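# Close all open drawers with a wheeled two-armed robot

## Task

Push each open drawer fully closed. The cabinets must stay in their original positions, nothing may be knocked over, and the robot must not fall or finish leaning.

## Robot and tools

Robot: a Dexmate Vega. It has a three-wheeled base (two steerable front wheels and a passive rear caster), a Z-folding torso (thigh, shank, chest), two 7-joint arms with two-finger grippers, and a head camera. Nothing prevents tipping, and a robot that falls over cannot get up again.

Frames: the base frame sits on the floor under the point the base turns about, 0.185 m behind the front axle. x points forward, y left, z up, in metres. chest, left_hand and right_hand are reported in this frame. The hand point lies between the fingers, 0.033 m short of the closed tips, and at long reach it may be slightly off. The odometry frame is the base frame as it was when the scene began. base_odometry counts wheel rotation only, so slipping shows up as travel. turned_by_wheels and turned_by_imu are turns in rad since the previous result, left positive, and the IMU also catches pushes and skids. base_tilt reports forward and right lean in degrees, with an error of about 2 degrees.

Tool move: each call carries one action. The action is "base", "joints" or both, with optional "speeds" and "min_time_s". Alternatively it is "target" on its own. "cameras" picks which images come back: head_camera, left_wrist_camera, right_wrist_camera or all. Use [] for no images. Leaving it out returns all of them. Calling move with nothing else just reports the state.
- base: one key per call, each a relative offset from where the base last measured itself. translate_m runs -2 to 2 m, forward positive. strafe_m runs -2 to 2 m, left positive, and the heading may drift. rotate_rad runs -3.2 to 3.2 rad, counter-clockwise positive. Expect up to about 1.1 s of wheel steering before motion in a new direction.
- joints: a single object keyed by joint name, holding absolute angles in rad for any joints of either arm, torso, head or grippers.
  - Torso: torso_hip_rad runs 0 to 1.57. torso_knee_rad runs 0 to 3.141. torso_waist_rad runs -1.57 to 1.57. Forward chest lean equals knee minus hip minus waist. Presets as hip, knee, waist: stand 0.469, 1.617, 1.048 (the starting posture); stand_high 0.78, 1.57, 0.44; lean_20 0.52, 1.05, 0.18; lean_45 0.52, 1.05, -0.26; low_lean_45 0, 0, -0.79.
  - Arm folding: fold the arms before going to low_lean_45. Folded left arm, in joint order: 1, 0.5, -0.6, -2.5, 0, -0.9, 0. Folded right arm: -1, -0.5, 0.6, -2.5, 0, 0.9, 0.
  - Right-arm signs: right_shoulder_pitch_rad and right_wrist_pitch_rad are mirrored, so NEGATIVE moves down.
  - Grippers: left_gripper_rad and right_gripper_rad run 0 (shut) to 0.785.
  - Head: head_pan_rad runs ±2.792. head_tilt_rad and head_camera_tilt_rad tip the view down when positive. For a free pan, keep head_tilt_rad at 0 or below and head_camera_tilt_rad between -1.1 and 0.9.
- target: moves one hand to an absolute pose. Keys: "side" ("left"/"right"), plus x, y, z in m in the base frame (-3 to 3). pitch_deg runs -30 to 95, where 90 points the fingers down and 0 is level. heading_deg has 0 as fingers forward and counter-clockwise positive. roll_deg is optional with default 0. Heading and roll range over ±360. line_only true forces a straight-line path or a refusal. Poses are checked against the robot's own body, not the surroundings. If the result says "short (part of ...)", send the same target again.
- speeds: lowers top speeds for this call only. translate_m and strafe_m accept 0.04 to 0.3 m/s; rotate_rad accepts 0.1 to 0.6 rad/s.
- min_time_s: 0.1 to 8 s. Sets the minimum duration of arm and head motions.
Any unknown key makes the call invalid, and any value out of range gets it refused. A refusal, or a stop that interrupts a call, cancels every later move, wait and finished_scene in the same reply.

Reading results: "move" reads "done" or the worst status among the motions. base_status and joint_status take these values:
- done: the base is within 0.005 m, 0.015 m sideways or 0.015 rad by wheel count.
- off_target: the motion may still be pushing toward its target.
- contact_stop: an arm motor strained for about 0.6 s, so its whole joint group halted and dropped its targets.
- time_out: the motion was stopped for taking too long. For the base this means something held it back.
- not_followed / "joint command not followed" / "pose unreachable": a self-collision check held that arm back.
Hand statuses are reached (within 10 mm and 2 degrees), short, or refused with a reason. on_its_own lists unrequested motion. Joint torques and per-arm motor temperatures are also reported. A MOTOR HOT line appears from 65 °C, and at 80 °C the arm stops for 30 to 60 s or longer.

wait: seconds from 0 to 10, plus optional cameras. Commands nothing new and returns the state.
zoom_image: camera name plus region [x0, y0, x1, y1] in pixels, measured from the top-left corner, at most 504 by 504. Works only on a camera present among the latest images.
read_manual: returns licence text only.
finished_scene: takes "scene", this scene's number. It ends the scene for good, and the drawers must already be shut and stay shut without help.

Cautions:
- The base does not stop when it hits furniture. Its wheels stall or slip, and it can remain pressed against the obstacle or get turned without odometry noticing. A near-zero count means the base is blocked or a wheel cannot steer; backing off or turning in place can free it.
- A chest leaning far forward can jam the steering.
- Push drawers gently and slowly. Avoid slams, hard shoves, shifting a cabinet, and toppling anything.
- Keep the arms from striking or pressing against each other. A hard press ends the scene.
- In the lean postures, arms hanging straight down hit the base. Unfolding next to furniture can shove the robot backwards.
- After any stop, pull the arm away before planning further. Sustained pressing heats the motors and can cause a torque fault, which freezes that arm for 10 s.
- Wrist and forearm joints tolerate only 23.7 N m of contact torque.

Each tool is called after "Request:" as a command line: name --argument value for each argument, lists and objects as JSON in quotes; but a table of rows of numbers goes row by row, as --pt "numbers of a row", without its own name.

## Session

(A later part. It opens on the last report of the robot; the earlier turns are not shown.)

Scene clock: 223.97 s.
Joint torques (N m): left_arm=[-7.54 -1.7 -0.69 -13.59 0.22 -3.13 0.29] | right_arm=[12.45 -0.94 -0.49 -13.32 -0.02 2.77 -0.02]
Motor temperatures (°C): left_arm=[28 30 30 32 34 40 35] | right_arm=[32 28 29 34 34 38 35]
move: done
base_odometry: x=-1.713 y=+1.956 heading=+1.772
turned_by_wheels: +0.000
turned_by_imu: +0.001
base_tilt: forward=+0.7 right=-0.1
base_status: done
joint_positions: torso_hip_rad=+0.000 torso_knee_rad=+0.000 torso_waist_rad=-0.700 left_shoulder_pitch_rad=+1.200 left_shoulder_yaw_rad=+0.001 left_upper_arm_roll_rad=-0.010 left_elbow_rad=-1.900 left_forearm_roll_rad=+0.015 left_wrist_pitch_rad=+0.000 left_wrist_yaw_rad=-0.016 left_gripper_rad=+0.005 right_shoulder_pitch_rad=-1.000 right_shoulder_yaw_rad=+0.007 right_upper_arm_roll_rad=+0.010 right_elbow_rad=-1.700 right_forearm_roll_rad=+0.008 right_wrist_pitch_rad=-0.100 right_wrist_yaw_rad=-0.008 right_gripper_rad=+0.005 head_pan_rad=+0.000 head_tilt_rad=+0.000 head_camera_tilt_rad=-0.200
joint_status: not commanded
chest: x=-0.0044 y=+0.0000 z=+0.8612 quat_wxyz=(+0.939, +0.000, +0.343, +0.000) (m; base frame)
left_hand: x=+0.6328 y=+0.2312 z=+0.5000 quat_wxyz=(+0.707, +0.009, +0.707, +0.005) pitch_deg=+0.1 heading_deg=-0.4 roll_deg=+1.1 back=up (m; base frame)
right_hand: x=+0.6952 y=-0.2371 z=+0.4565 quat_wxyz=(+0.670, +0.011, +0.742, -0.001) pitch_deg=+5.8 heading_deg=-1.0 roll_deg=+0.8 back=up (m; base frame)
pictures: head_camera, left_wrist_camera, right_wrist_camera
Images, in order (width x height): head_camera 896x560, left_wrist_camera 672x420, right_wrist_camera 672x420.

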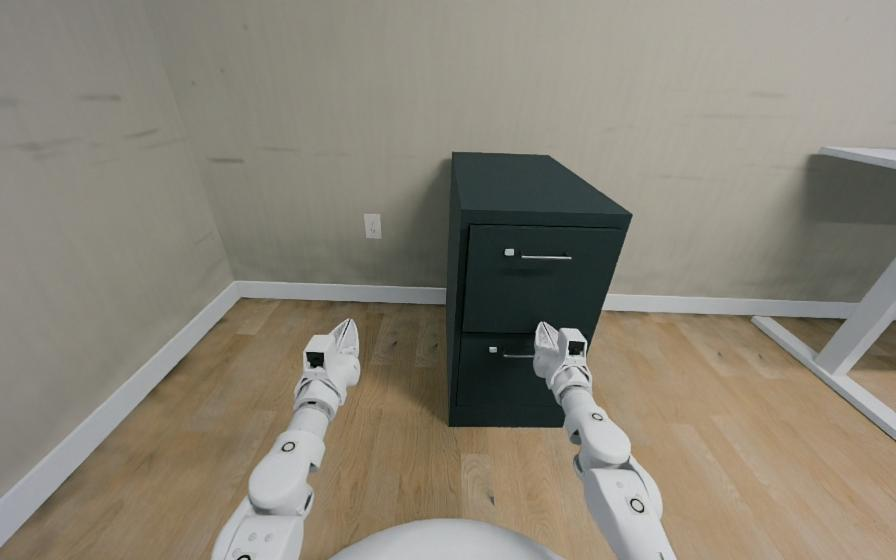

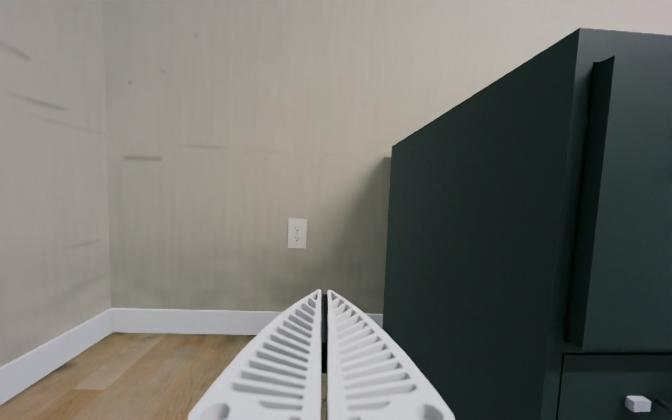

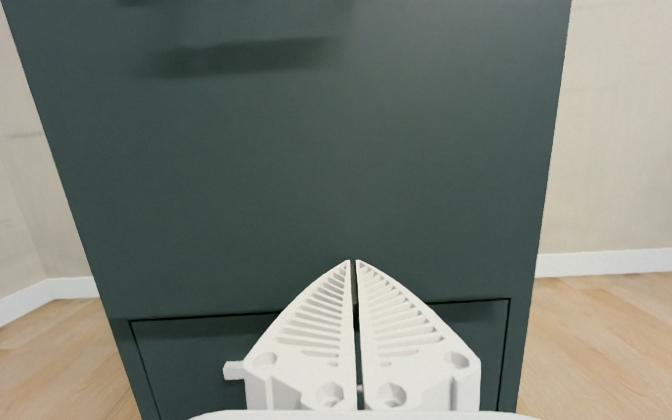

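Request:
move --base '{"translate_m": 0.035}' --speeds '{"translate_m": 0.05}'

Request:
zoom_image --camera "left_wrist_camera" --region '[472, 0, 672, 420]'

Scene clock: 228.47 s.
Joint torques (N m): left_arm=[-8.62 1.4 1 -15.28 0.13 -3.79 0.3] | right_arm=[23.35 0.31 -0.33 -14.51 0.03 4.96 0.9]
Motor temperatures (°C): left_arm=[28 30 30 32 34 40 35] | right_arm=[32 28 29 34 34 38 35]
move: done
base_odometry: x=-1.720 y=+1.990 heading=+1.772
turned_by_wheels: +0.000
turned_by_imu: +0.000
base_tilt: forward=+0.7 right=-0.1
base_status: done
joint_positions: torso_hip_rad=+0.000 torso_knee_rad=+0.000 torso_waist_rad=-0.700 left_shoulder_pitch_rad=+1.200 left_shoulder_yaw_rad=+0.001 left_upper_arm_roll_rad=-0.010 left_elbow_rad=-1.900 left_forearm_roll_rad=+0.015 left_wrist_pitch_rad=+0.000 left_wrist_yaw_rad=-0.016 left_gripper_rad=+0.005 right_shoulder_pitch_rad=-1.001 right_shoulder_yaw_rad=+0.007 right_upper_arm_roll_rad=+0.010 right_elbow_rad=-1.700 right_forearm_roll_rad=+0.008 right_wrist_pitch_rad=-0.101 right_wrist_yaw_rad=-0.008 right_gripper_rad=+0.005 head_pan_rad=+0.000 head_tilt_rad=+0.000 head_camera_tilt_rad=-0.200
joint_status: not commanded
chest: x=-0.0044 y=+0.0000 z=+0.8612 quat_wxyz=(+0.939, +0.000, +0.343, +0.000) (m; base frame)
left_hand: x=+0.6328 y=+0.2312 z=+0.5000 quat_wxyz=(+0.707, +0.009, +0.707, +0.005) pitch_deg=+0.1 heading_deg=-0.4 roll_deg=+1.1 back=up (m; base frame)
right_hand: x=+0.6949 y=-0.2371 z=+0.4558 quat_wxyz=(+0.670, +0.011, +0.742, -0.001) pitch_deg=+5.9 heading_deg=-1.0 roll_deg=+0.8 back=up (m; base frame)
pictures: head_camera, left_wrist_camera, right_wrist_camera
Images, in order (width x height): head_camera 896x560, left_wrist_camera 672x420, right_wrist_camera 672x420.

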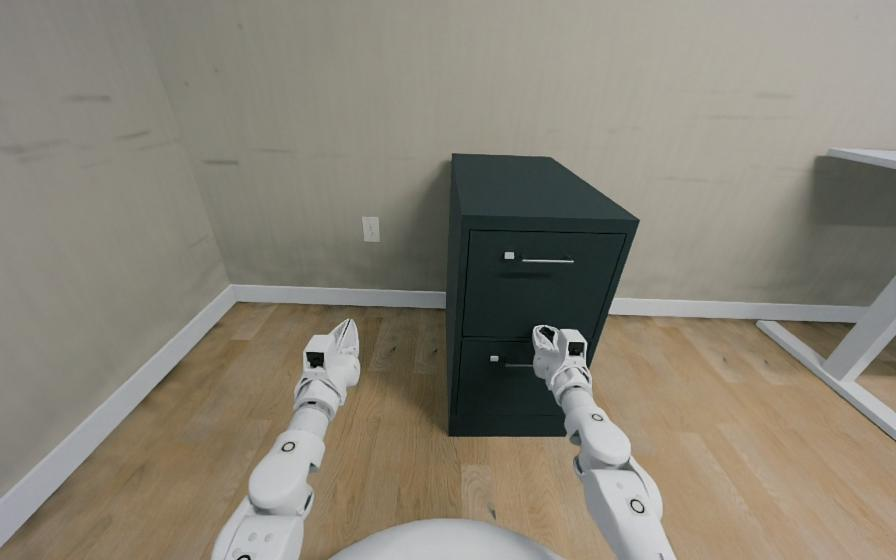

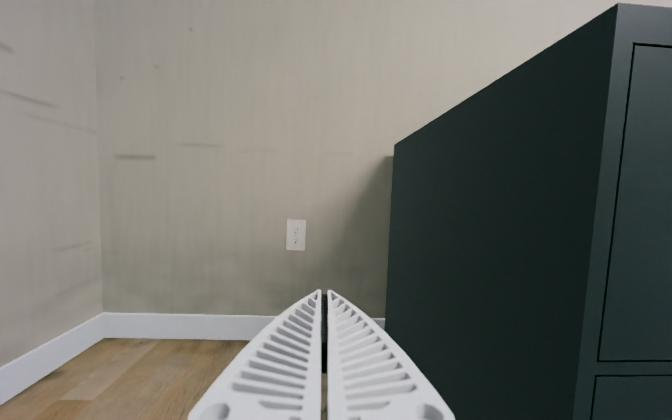

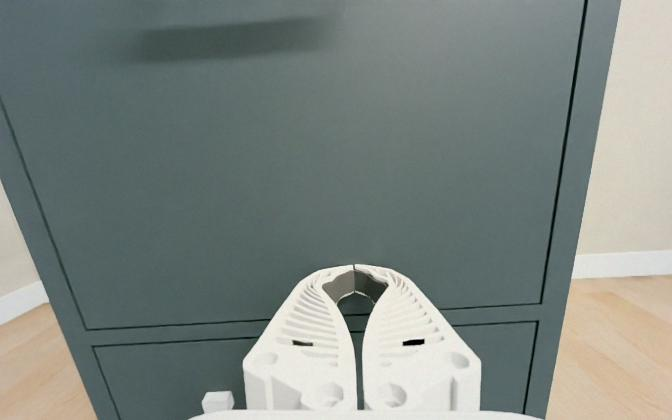

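Scaled by 1.200 from the camera's 672x420 image, which has a finer 960x600 frame.

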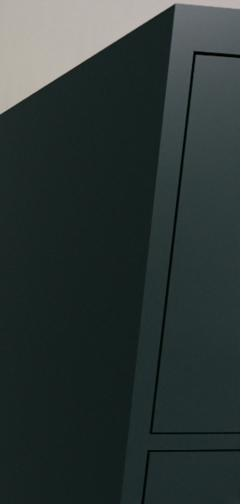

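Request:
move --base '{"translate_m": -0.25}' --speeds '{"translate_m": 0.15}'

Request:
zoom_image --camera "head_camera" --region '[430, 120, 680, 440]'

Request:
move --base '{"translate_m": -0.8}' --cameras '[]'

Request:
move --base '{"strafe_m": -0.95}' --cameras '[]'

Request:
move --base '{"rotate_rad": 1.51}' --cameras '["head_camera"]'

Scene clock: 241.93 s.
Joint torques (N m): left_arm=[-9.2 0.86 2.98 -15.49 0.03 -2.68 0.3] | right_arm=[17 -0.78 -0.79 -13.66 0.02 2.87 0.38]
Motor temperatures (°C): left_arm=[28 30 30 32 34 40 35] | right_arm=[32 28 29 34 34 39 35]
move: done
base_odometry: x=-1.669 y=+1.745 heading=+1.772
turned_by_wheels: +0.000
turned_by_imu: +0.001
base_tilt: forward=+0.6 right=-0.1
base_status: done
joint_positions: torso_hip_rad=+0.000 torso_knee_rad=+0.000 torso_waist_rad=-0.700 left_shoulder_pitch_rad=+1.200 left_shoulder_yaw_rad=+0.001 left_upper_arm_roll_rad=-0.010 left_elbow_rad=-1.900 left_forearm_roll_rad=+0.015 left_wrist_pitch_rad=+0.000 left_wrist_yaw_rad=-0.016 left_gripper_rad=+0.005 right_shoulder_pitch_rad=-1.000 right_shoulder_yaw_rad=+0.007 right_upper_arm_roll_rad=+0.010 right_elbow_rad=-1.700 right_forearm_roll_rad=+0.008 right_wrist_pitch_rad=-0.100 right_wrist_yaw_rad=-0.008 right_gripper_rad=+0.005 head_pan_rad=+0.000 head_tilt_rad=+0.000 head_camera_tilt_rad=-0.200
joint_status: not commanded
chest: x=-0.0044 y=+0.0000 z=+0.8612 quat_wxyz=(+0.939, +0.000, +0.343, +0.000) (m; base frame)
left_hand: x=+0.6328 y=+0.2312 z=+0.5000 quat_wxyz=(+0.707, +0.009, +0.707, +0.005) pitch_deg=+0.1 heading_deg=-0.4 roll_deg=+1.1 back=up (m; base frame)
right_hand: x=+0.6951 y=-0.2371 z=+0.4564 quat_wxyz=(+0.670, +0.011, +0.742, -0.001) pitch_deg=+5.8 heading_deg=-1.0 roll_deg=+0.8 back=up (m; base frame)
pictures: head_camera, left_wrist_camera, right_wrist_camera
Images, in order (width x height): head_camera 896x560, left_wrist_camera 672x420, right_wrist_camera 672x420.

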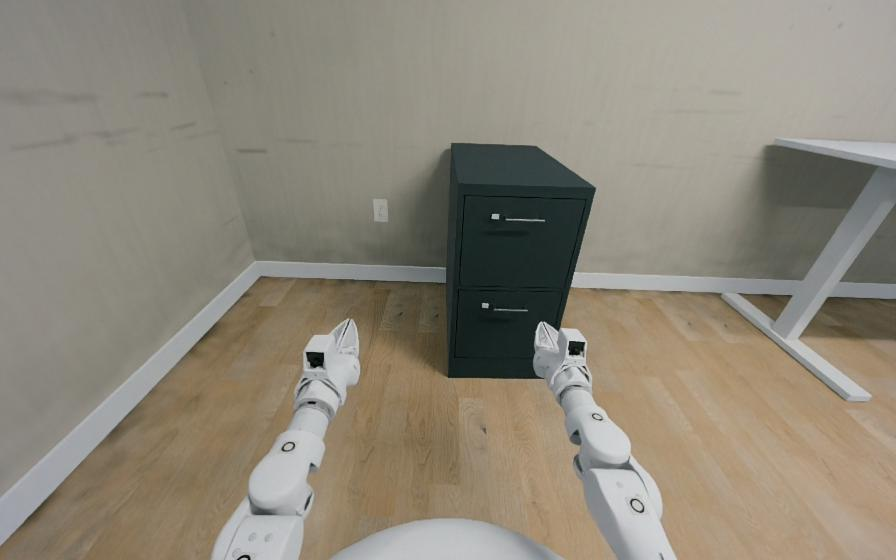

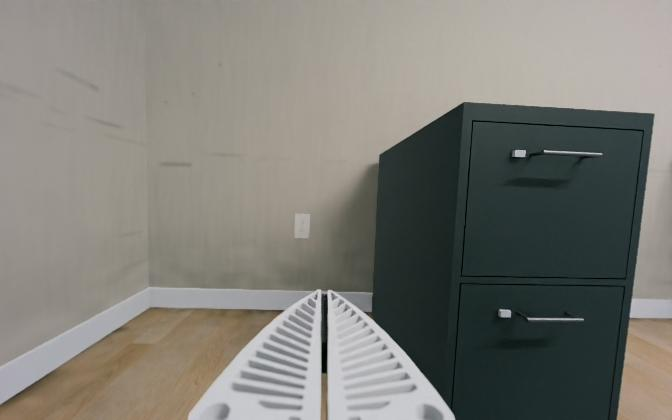

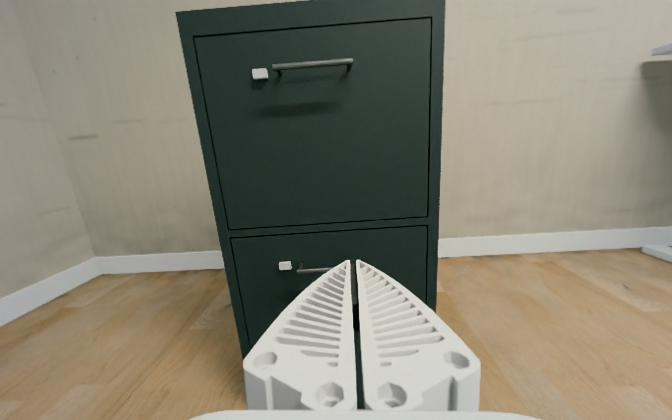

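Scaled by 1.575 from the camera's 896x560 image, which has a finer 960x600 frame.

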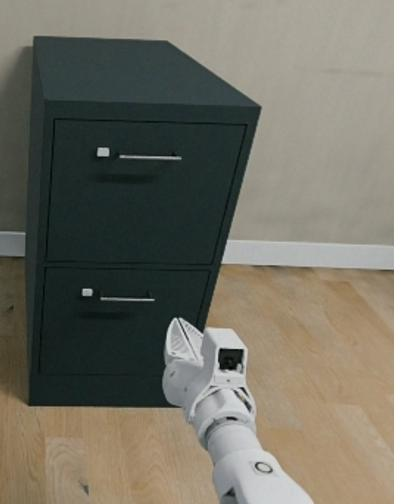

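Scene clock: 246.13 s.
Joint torques (N m): left_arm=[-7.85 -0.22 1.52 -14.68 0.33 -3.52 -0.02] | right_arm=[15.87 -0.69 -0.88 -13.11 0 2.11 0.16]
Motor temperatures (°C): left_arm=[28 30 30 32 34 40 35] | right_arm=[32 28 29 34 34 39 35]
move: done
base_odometry: x=-1.506 y=+0.962 heading=+1.773
turned_by_wheels: +0.001
turned_by_imu: +0.001
base_tilt: forward=+0.7 right=-0.1
base_status: done
joint_positions: torso_hip_rad=+0.000 torso_knee_rad=+0.000 torso_waist_rad=-0.700 left_shoulder_pitch_rad=+1.200 left_shoulder_yaw_rad=+0.001 left_upper_arm_roll_rad=-0.010 left_elbow_rad=-1.900 left_forearm_roll_rad=+0.015 left_wrist_pitch_rad=+0.000 left_wrist_yaw_rad=-0.016 left_gripper_rad=+0.005 right_shoulder_pitch_rad=-1.000 right_shoulder_yaw_rad=+0.007 right_upper_arm_roll_rad=+0.010 right_elbow_rad=-1.700 right_forearm_roll_rad=+0.008 right_wrist_pitch_rad=-0.100 right_wrist_yaw_rad=-0.008 right_gripper_rad=+0.005 head_pan_rad=+0.000 head_tilt_rad=+0.000 head_camera_tilt_rad=-0.200
joint_status: not commanded
chest: x=-0.0044 y=+0.0000 z=+0.8612 quat_wxyz=(+0.939, +0.000, +0.343, +0.000) (m; base frame)
left_hand: x=+0.6328 y=+0.2312 z=+0.5000 quat_wxyz=(+0.707, +0.009, +0.707, +0.005) pitch_deg=+0.1 heading_deg=-0.4 roll_deg=+1.1 back=up (m; base frame)
right_hand: x=+0.6951 y=-0.2371 z=+0.4564 quat_wxyz=(+0.670, +0.011, +0.742, -0.001) pitch_deg=+5.8 heading_deg=-1.0 roll_deg=+0.8 back=up (m; base frame)
pictures: none
No camera images: "cameras" was empty.

Scene clock: 251.43 s.
Joint torques (N m): left_arm=[-10.49 -1.8 -0.34 -15.59 -0.77 -3.39 -0.48] | right_arm=[16.26 -0.71 -0.62 -14.04 0.03 3 0.24]
Motor temperatures (°C): left_arm=[28 30 30 32 34 40 35] | right_arm=[32 28 29 34 34 39 35]
move: done
base_odometry: x=-0.577 y=+1.153 heading=+1.765
turned_by_wheels: -0.008
turned_by_imu: +0.006
base_tilt: forward=+0.7 right=+0.0
base_status: done
joint_positions: torso_hip_rad=+0.000 torso_knee_rad=+0.000 torso_waist_rad=-0.700 left_shoulder_pitch_rad=+1.200 left_shoulder_yaw_rad=+0.001 left_upper_arm_roll_rad=-0.010 left_elbow_rad=-1.900 left_forearm_roll_rad=+0.015 left_wrist_pitch_rad=+0.000 left_wrist_yaw_rad=-0.016 left_gripper_rad=+0.005 right_shoulder_pitch_rad=-1.000 right_shoulder_yaw_rad=+0.007 right_upper_arm_roll_rad=+0.010 right_elbow_rad=-1.700 right_forearm_roll_rad=+0.008 right_wrist_pitch_rad=-0.100 right_wrist_yaw_rad=-0.008 right_gripper_rad=+0.005 head_pan_rad=+0.000 head_tilt_rad=+0.000 head_camera_tilt_rad=-0.200
joint_status: not commanded
chest: x=-0.0044 y=+0.0000 z=+0.8612 quat_wxyz=(+0.939, +0.000, +0.343, +0.000) (m; base frame)
left_hand: x=+0.6328 y=+0.2312 z=+0.5000 quat_wxyz=(+0.707, +0.009, +0.707, +0.005) pitch_deg=+0.1 heading_deg=-0.4 roll_deg=+1.1 back=up (m; base frame)
right_hand: x=+0.6951 y=-0.2371 z=+0.4564 quat_wxyz=(+0.670, +0.011, +0.742, -0.001) pitch_deg=+5.8 heading_deg=-1.0 roll_deg=+0.8 back=up (m; base frame)
pictures: none
No camera images: "cameras" was empty.

Scene clock: 255.57 s.
Joint torques (N m): left_arm=[-8.6 0.21 1.24 -15.24 0.34 -1.78 0.01] | right_arm=[15.63 -0.89 -0.68 -12.78 0 2.95 0.23]
Motor temperatures (°C): left_arm=[28 30 30 32 34 40 35] | right_arm=[32 28 29 34 34 39 35]
move: done
base_odometry: x=-0.576 y=+1.154 heading=-3.006
turned_by_wheels: +1.512
turned_by_imu: +1.484
base_tilt: forward=+0.6 right=-0.1
base_status: done
joint_positions: torso_hip_rad=+0.000 torso_knee_rad=+0.000 torso_waist_rad=-0.700 left_shoulder_pitch_rad=+1.200 left_shoulder_yaw_rad=+0.001 left_upper_arm_roll_rad=-0.010 left_elbow_rad=-1.900 left_forearm_roll_rad=+0.015 left_wrist_pitch_rad=+0.000 left_wrist_yaw_rad=-0.016 left_gripper_rad=+0.005 right_shoulder_pitch_rad=-1.000 right_shoulder_yaw_rad=+0.007 right_upper_arm_roll_rad=+0.010 right_elbow_rad=-1.700 right_forearm_roll_rad=+0.008 right_wrist_pitch_rad=-0.100 right_wrist_yaw_rad=-0.008 right_gripper_rad=+0.005 head_pan_rad=+0.000 head_tilt_rad=+0.000 head_camera_tilt_rad=-0.200
joint_status: not commanded
chest: x=-0.0044 y=+0.0000 z=+0.8612 quat_wxyz=(+0.939, +0.000, +0.343, +0.000) (m; base frame)
left_hand: x=+0.6328 y=+0.2312 z=+0.5000 quat_wxyz=(+0.707, +0.009, +0.707, +0.005) pitch_deg=+0.1 heading_deg=-0.4 roll_deg=+1.1 back=up (m; base frame)
right_hand: x=+0.6951 y=-0.2371 z=+0.4564 quat_wxyz=(+0.670, +0.011, +0.742, -0.001) pitch_deg=+5.8 heading_deg=-1.0 roll_deg=+0.8 back=up (m; base frame)
pictures: head_camera
Images, in order (width x height): head_camera 896x560.

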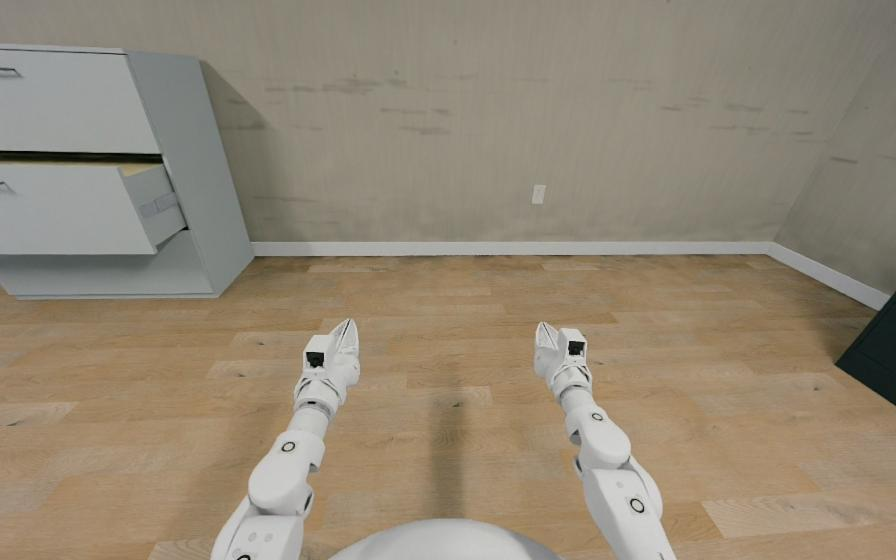

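Request:
move --base '{"strafe_m": 1.84}'

Scene clock: 267.47 s.
Joint torques (N m): left_arm=[-9.13 0.07 -0.66 -13.41 -0.34 -2.99 -0.25] | right_arm=[15.13 -0.18 -0.74 -13.03 -0.09 2.92 0.33]
Motor temperatures (°C): left_arm=[28 30 30 33 34 40 35] | right_arm=[32 28 29 34 34 38 35]
move: done
base_odometry: x=-0.299 y=-0.661 heading=-2.981
turned_by_wheels: +0.026
turned_by_imu: +0.013
base_tilt: forward=+0.7 right=-0.1
base_status: done
joint_positions: torso_hip_rad=+0.000 torso_knee_rad=+0.000 torso_waist_rad=-0.700 left_shoulder_pitch_rad=+1.200 left_shoulder_yaw_rad=+0.001 left_upper_arm_roll_rad=-0.010 left_elbow_rad=-1.900 left_forearm_roll_rad=+0.015 left_wrist_pitch_rad=+0.000 left_wrist_yaw_rad=-0.016 left_gripper_rad=+0.005 right_shoulder_pitch_rad=-1.000 right_shoulder_yaw_rad=+0.007 right_upper_arm_roll_rad=+0.010 right_elbow_rad=-1.700 right_forearm_roll_rad=+0.008 right_wrist_pitch_rad=-0.100 right_wrist_yaw_rad=-0.008 right_gripper_rad=+0.005 head_pan_rad=+0.000 head_tilt_rad=+0.000 head_camera_tilt_rad=-0.200
joint_status: not commanded
chest: x=-0.0044 y=+0.0000 z=+0.8612 quat_wxyz=(+0.939, +0.000, +0.343, +0.000) (m; base frame)
left_hand: x=+0.6328 y=+0.2312 z=+0.5000 quat_wxyz=(+0.707, +0.009, +0.707, +0.005) pitch_deg=+0.1 heading_deg=-0.4 roll_deg=+1.1 back=up (m; base frame)
right_hand: x=+0.6951 y=-0.2371 z=+0.4564 quat_wxyz=(+0.670, +0.011, +0.742, -0.001) pitch_deg=+5.8 heading_deg=-1.0 roll_deg=+0.8 back=up (m; base frame)
pictures: head_camera, left_wrist_camera, right_wrist_camera
Images, in order (width x height): head_camera 896x560, left_wrist_camera 672x420, right_wrist_camera 672x420.

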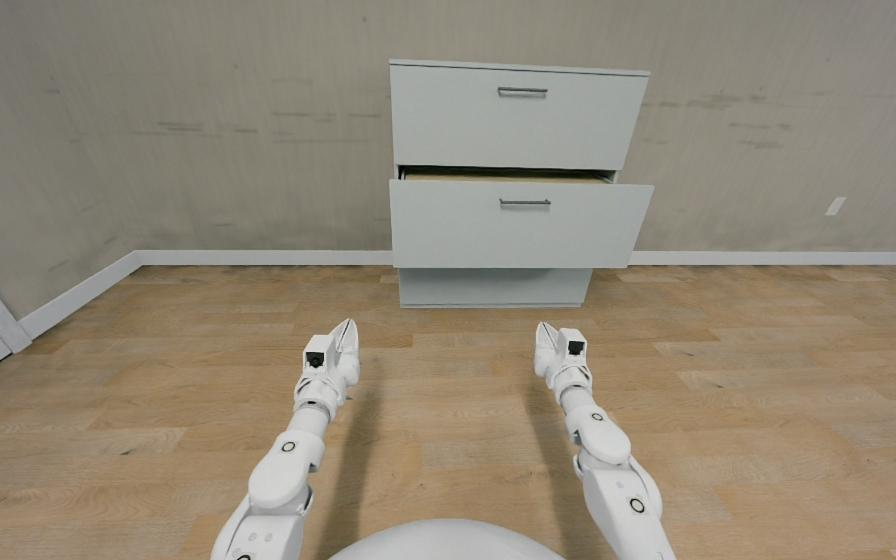

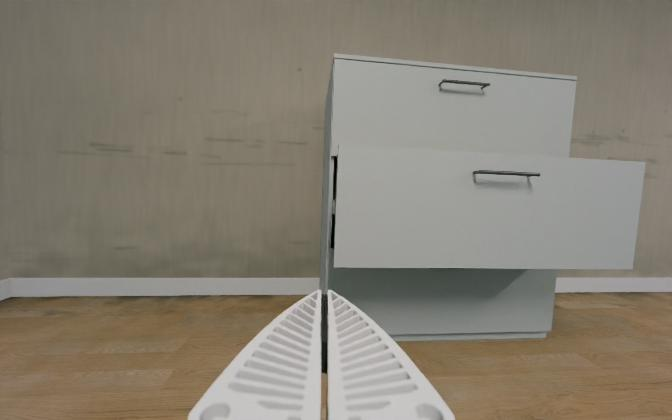

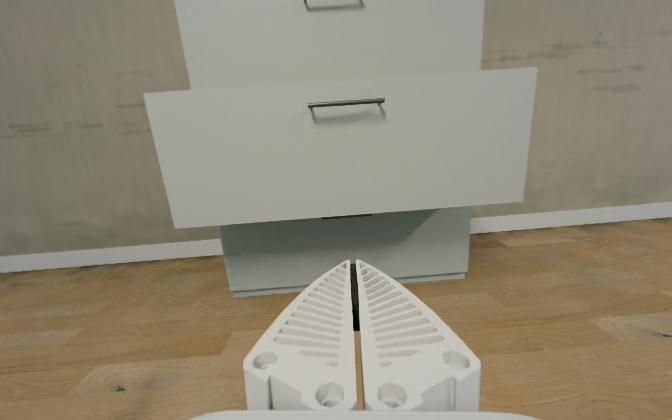

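Request:
move --base '{"translate_m": 0.45}' --speeds '{"translate_m": 0.2}'

Scene clock: 274.47 s.
Joint torques (N m): left_arm=[-10.37 -0.99 0.91 -15.48 -0.52 -3.65 -0.04] | right_arm=[15.11 -1.25 -0.57 -13.77 -0.04 1.71 0.21]
Motor temperatures (°C): left_arm=[28 30 30 33 34 40 35] | right_arm=[32 28 29 34 34 38 35]
move: done
base_odometry: x=-0.744 y=-0.733 heading=-2.981
turned_by_wheels: -0.001
turned_by_imu: -0.001
base_tilt: forward=+0.7 right=-0.1
base_status: done
joint_positions: torso_hip_rad=+0.000 torso_knee_rad=+0.000 torso_waist_rad=-0.700 left_shoulder_pitch_rad=+1.200 left_shoulder_yaw_rad=+0.001 left_upper_arm_roll_rad=-0.010 left_elbow_rad=-1.900 left_forearm_roll_rad=+0.015 left_wrist_pitch_rad=+0.000 left_wrist_yaw_rad=-0.016 left_gripper_rad=+0.005 right_shoulder_pitch_rad=-1.000 right_shoulder_yaw_rad=+0.007 right_upper_arm_roll_rad=+0.010 right_elbow_rad=-1.700 right_forearm_roll_rad=+0.008 right_wrist_pitch_rad=-0.100 right_wrist_yaw_rad=-0.008 right_gripper_rad=+0.005 head_pan_rad=+0.000 head_tilt_rad=+0.000 head_camera_tilt_rad=-0.200
joint_status: not commanded
chest: x=-0.0044 y=+0.0000 z=+0.8612 quat_wxyz=(+0.939, +0.000, +0.343, +0.000) (m; base frame)
left_hand: x=+0.6328 y=+0.2312 z=+0.5000 quat_wxyz=(+0.707, +0.009, +0.707, +0.005) pitch_deg=+0.1 heading_deg=-0.4 roll_deg=+1.1 back=up (m; base frame)
right_hand: x=+0.6951 y=-0.2371 z=+0.4564 quat_wxyz=(+0.670, +0.011, +0.742, -0.001) pitch_deg=+5.8 heading_deg=-1.0 roll_deg=+0.8 back=up (m; base frame)
pictures: head_camera, left_wrist_camera, right_wrist_camera
Images, in order (width x height): head_camera 896x560, left_wrist_camera 672x420, right_wrist_camera 672x420.

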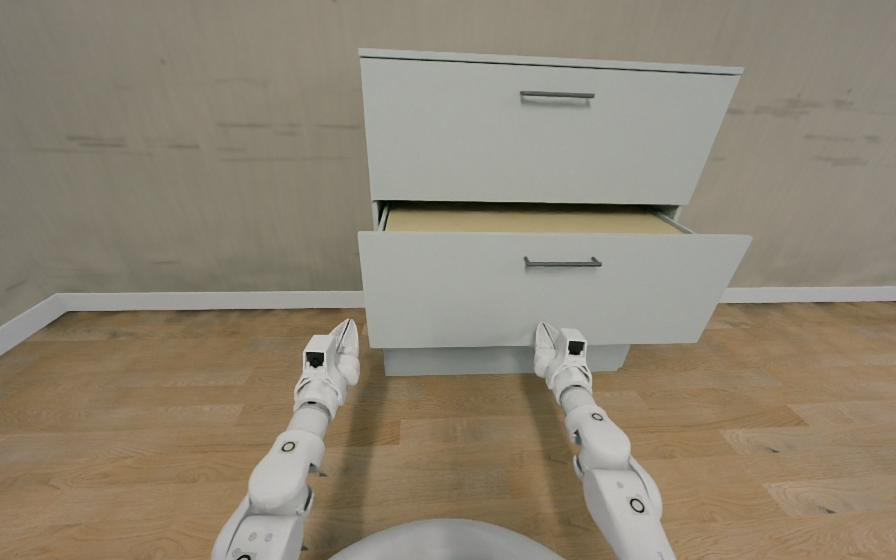

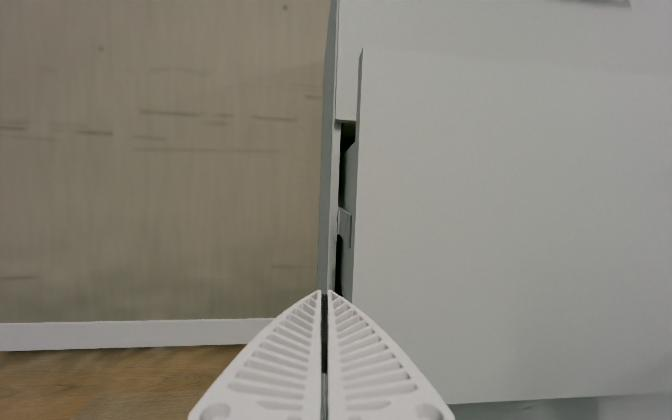

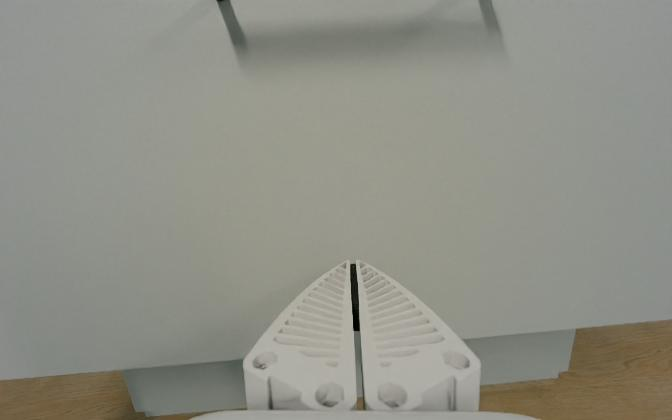

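Request:
move --base '{"translate_m": 0.18}' --speeds '{"translate_m": 0.07}'

Scene clock: 281.97 s.
Joint torques (N m): left_arm=[-7.55 0.18 1.59 -15.06 -0.28 -1.7 -0.48] | right_arm=[15.32 -0.31 -0.57 -13.08 -0.03 2.73 -0.17]
Motor temperatures (°C): left_arm=[28 30 30 33 34 40 35] | right_arm=[32 28 29 34 34 38 35]
move: done
base_odometry: x=-0.921 y=-0.762 heading=-2.982
turned_by_wheels: -0.001
turned_by_imu: +0.001
base_tilt: forward=+0.7 right=-0.1
base_status: done
joint_positions: torso_hip_rad=+0.000 torso_knee_rad=+0.000 torso_waist_rad=-0.700 left_shoulder_pitch_rad=+1.200 left_shoulder_yaw_rad=+0.001 left_upper_arm_roll_rad=-0.010 left_elbow_rad=-1.900 left_forearm_roll_rad=+0.015 left_wrist_pitch_rad=+0.000 left_wrist_yaw_rad=-0.016 left_gripper_rad=+0.005 right_shoulder_pitch_rad=-1.000 right_shoulder_yaw_rad=+0.007 right_upper_arm_roll_rad=+0.010 right_elbow_rad=-1.700 right_forearm_roll_rad=+0.008 right_wrist_pitch_rad=-0.100 right_wrist_yaw_rad=-0.008 right_gripper_rad=+0.005 head_pan_rad=+0.000 head_tilt_rad=+0.000 head_camera_tilt_rad=-0.200
joint_status: not commanded
chest: x=-0.0044 y=+0.0000 z=+0.8612 quat_wxyz=(+0.939, +0.000, +0.343, +0.000) (m; base frame)
left_hand: x=+0.6328 y=+0.2312 z=+0.5000 quat_wxyz=(+0.707, +0.009, +0.707, +0.005) pitch_deg=+0.1 heading_deg=-0.4 roll_deg=+1.1 back=up (m; base frame)
right_hand: x=+0.6951 y=-0.2370 z=+0.4564 quat_wxyz=(+0.670, +0.011, +0.742, -0.001) pitch_deg=+5.8 heading_deg=-1.0 roll_deg=+0.8 back=up (m; base frame)
pictures: head_camera, left_wrist_camera, right_wrist_camera
Images, in order (width x height): head_camera 896x560, left_wrist_camera 672x420, right_wrist_camera 672x420.

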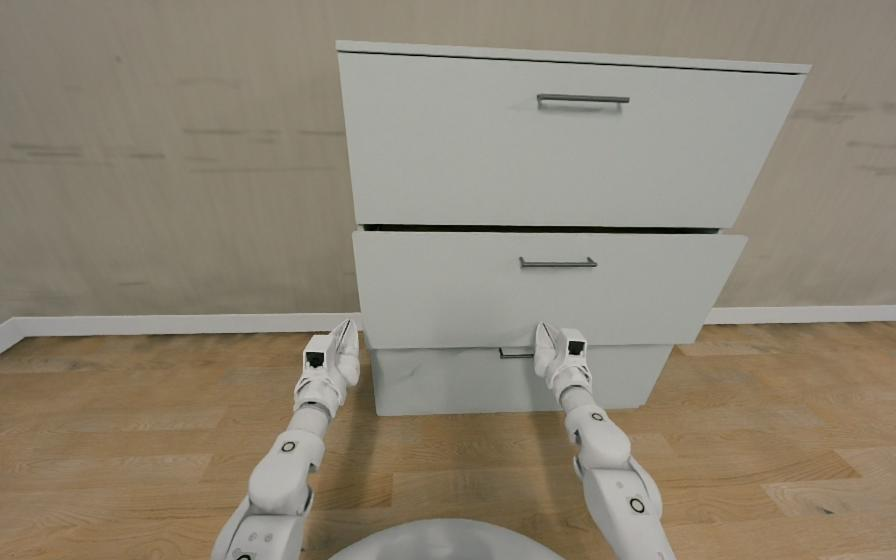

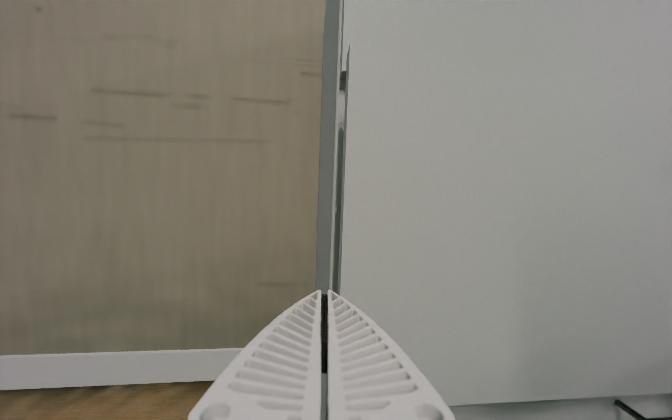

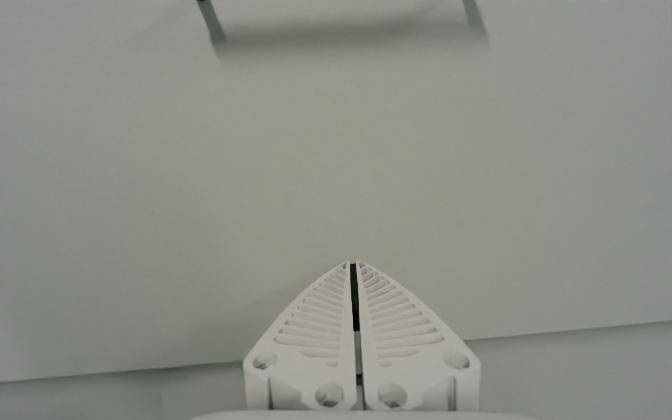

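Request:
move --base '{"translate_m": 0.04}' --speeds '{"translate_m": 0.05}'

Scene clock: 288.87 s.
Joint torques (N m): left_arm=[-8.62 -1.07 1.11 -14.86 0.1 -2.79 -0.24] | right_arm=[15.56 -0.18 -0.84 -12.78 -0.05 2.63 -0.21]
Motor temperatures (°C): left_arm=[28 30 30 33 34 40 35] | right_arm=[32 28 29 34 34 38 35]
move: done
base_odometry: x=-0.961 y=-0.769 heading=-2.983
turned_by_wheels: -0.001
turned_by_imu: +0.000
base_tilt: forward=+0.7 right=-0.1
base_status: done
joint_positions: torso_hip_rad=+0.000 torso_knee_rad=+0.000 torso_waist_rad=-0.700 left_shoulder_pitch_rad=+1.200 left_shoulder_yaw_rad=+0.001 left_upper_arm_roll_rad=-0.010 left_elbow_rad=-1.900 left_forearm_roll_rad=+0.015 left_wrist_pitch_rad=+0.000 left_wrist_yaw_rad=-0.016 left_gripper_rad=+0.005 right_shoulder_pitch_rad=-1.000 right_shoulder_yaw_rad=+0.007 right_upper_arm_roll_rad=+0.010 right_elbow_rad=-1.700 right_forearm_roll_rad=+0.008 right_wrist_pitch_rad=-0.100 right_wrist_yaw_rad=-0.008 right_gripper_rad=+0.005 head_pan_rad=+0.000 head_tilt_rad=+0.000 head_camera_tilt_rad=-0.200
joint_status: not commanded
chest: x=-0.0044 y=+0.0000 z=+0.8612 quat_wxyz=(+0.939, +0.000, +0.343, +0.000) (m; base frame)
left_hand: x=+0.6328 y=+0.2312 z=+0.5000 quat_wxyz=(+0.707, +0.009, +0.707, +0.005) pitch_deg=+0.1 heading_deg=-0.4 roll_deg=+1.1 back=up (m; base frame)
right_hand: x=+0.6951 y=-0.2370 z=+0.4564 quat_wxyz=(+0.670, +0.011, +0.742, -0.001) pitch_deg=+5.8 heading_deg=-1.0 roll_deg=+0.8 back=up (m; base frame)
pictures: head_camera, left_wrist_camera, right_wrist_camera
Images, in order (width x height): head_camera 896x560, left_wrist_camera 672x420, right_wrist_camera 672x420.

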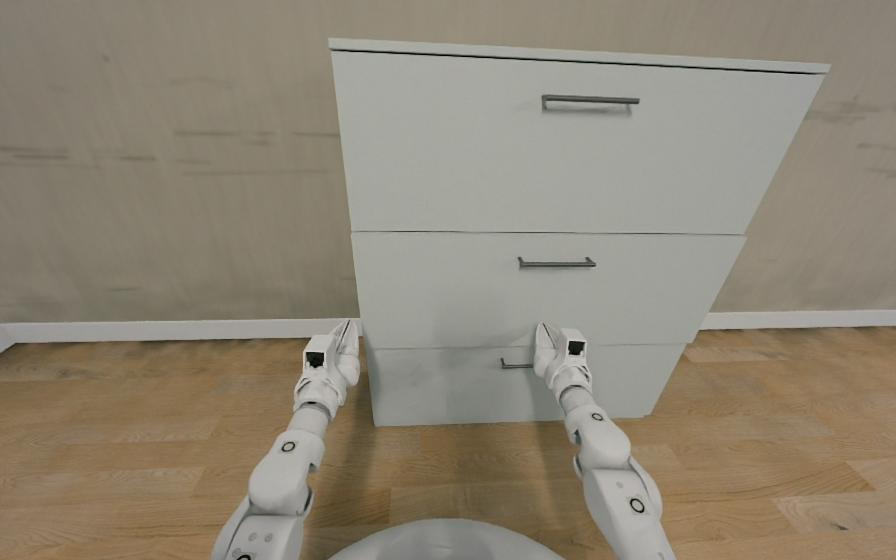

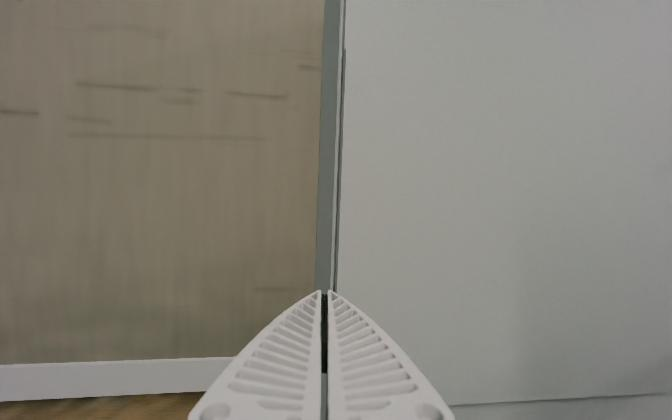

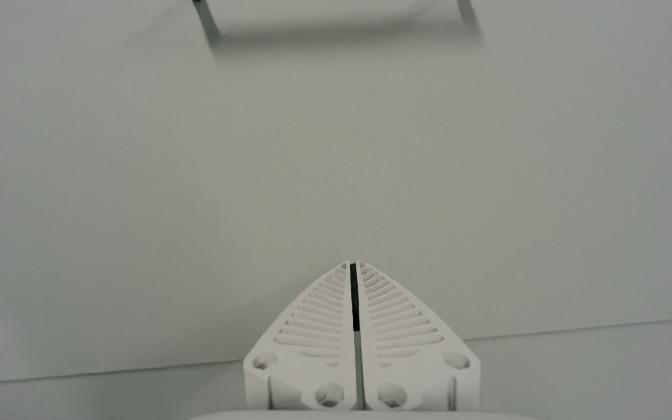

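Request:
move --base '{"translate_m": 0.025}' --speeds '{"translate_m": 0.04}'

Request:
zoom_image --camera "head_camera" --region '[320, 180, 580, 380]'

Scene clock: 292.87 s.
Joint torques (N m): left_arm=[-8.8 0.47 -1.19 -15.58 -0.41 -2.82 0.07] | right_arm=[17.03 -1.04 -0.45 -12.91 -0.11 3.66 -0.33]
Motor temperatures (°C): left_arm=[28 30 30 33 34 40 35] | right_arm=[32 28 29 34 34 38 35]
move: done
base_odometry: x=-0.985 y=-0.773 heading=-2.984
turned_by_wheels: -0.001
turned_by_imu: -0.001
base_tilt: forward=+0.7 right=+0.0
base_status: done
joint_positions: torso_hip_rad=+0.000 torso_knee_rad=+0.000 torso_waist_rad=-0.700 left_shoulder_pitch_rad=+1.200 left_shoulder_yaw_rad=+0.001 left_upper_arm_roll_rad=-0.010 left_elbow_rad=-1.900 left_forearm_roll_rad=+0.015 left_wrist_pitch_rad=+0.000 left_wrist_yaw_rad=-0.016 left_gripper_rad=+0.005 right_shoulder_pitch_rad=-1.001 right_shoulder_yaw_rad=+0.007 right_upper_arm_roll_rad=+0.010 right_elbow_rad=-1.700 right_forearm_roll_rad=+0.008 right_wrist_pitch_rad=-0.101 right_wrist_yaw_rad=-0.008 right_gripper_rad=+0.005 head_pan_rad=+0.000 head_tilt_rad=+0.000 head_camera_tilt_rad=-0.200
joint_status: not commanded
chest: x=-0.0044 y=+0.0000 z=+0.8612 quat_wxyz=(+0.939, +0.000, +0.343, +0.000) (m; base frame)
left_hand: x=+0.6328 y=+0.2312 z=+0.5000 quat_wxyz=(+0.707, +0.009, +0.707, +0.005) pitch_deg=+0.1 heading_deg=-0.4 roll_deg=+1.1 back=up (m; base frame)
right_hand: x=+0.6950 y=-0.2370 z=+0.4561 quat_wxyz=(+0.670, +0.011, +0.742, -0.001) pitch_deg=+5.8 heading_deg=-1.0 roll_deg=+0.8 back=up (m; base frame)
pictures: head_camera, left_wrist_camera, right_wrist_camera
Images, in order (width x height): head_camera 896x560, left_wrist_camera 672x420, right_wrist_camera 672x420.

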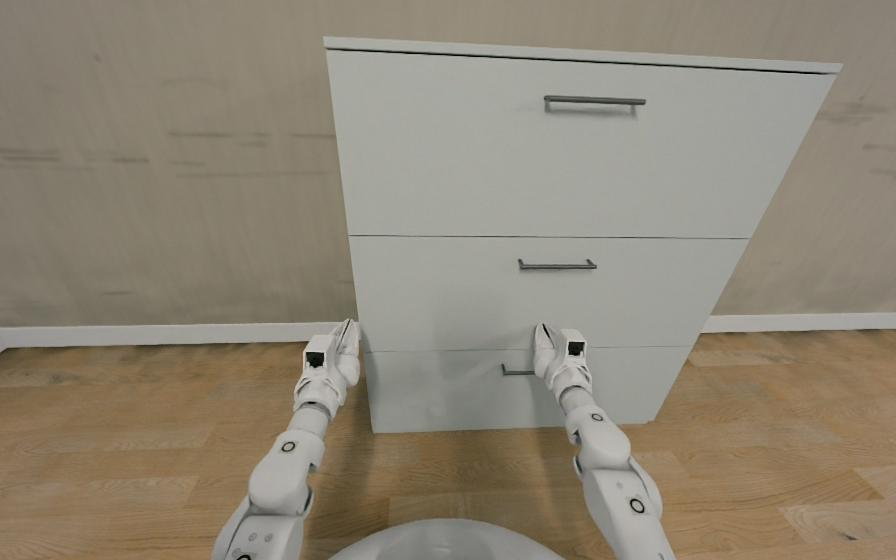

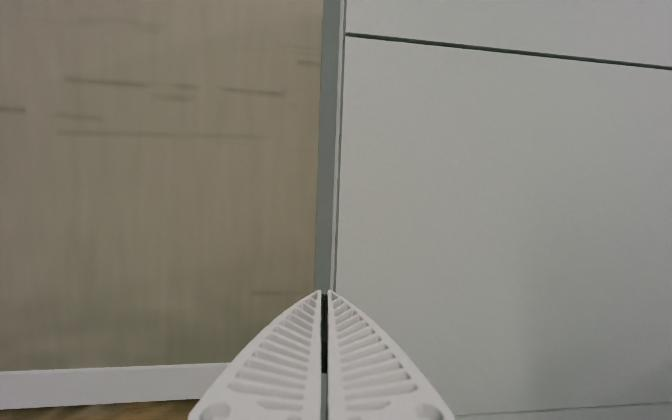

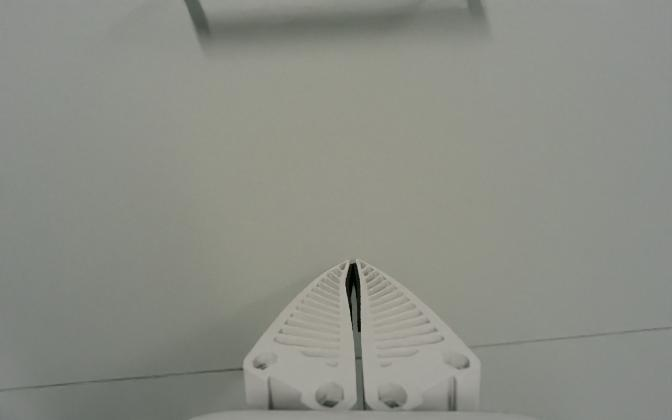

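Scaled by 1.938 from the camera's 896x560 image, which has a finer 960x600 frame.

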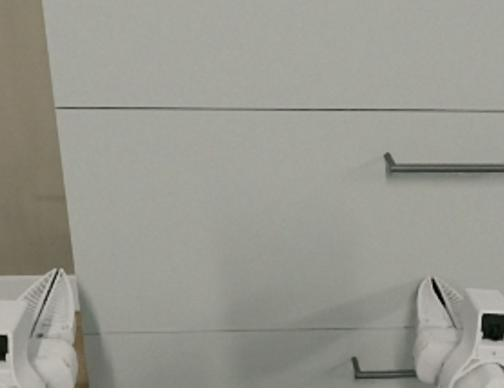

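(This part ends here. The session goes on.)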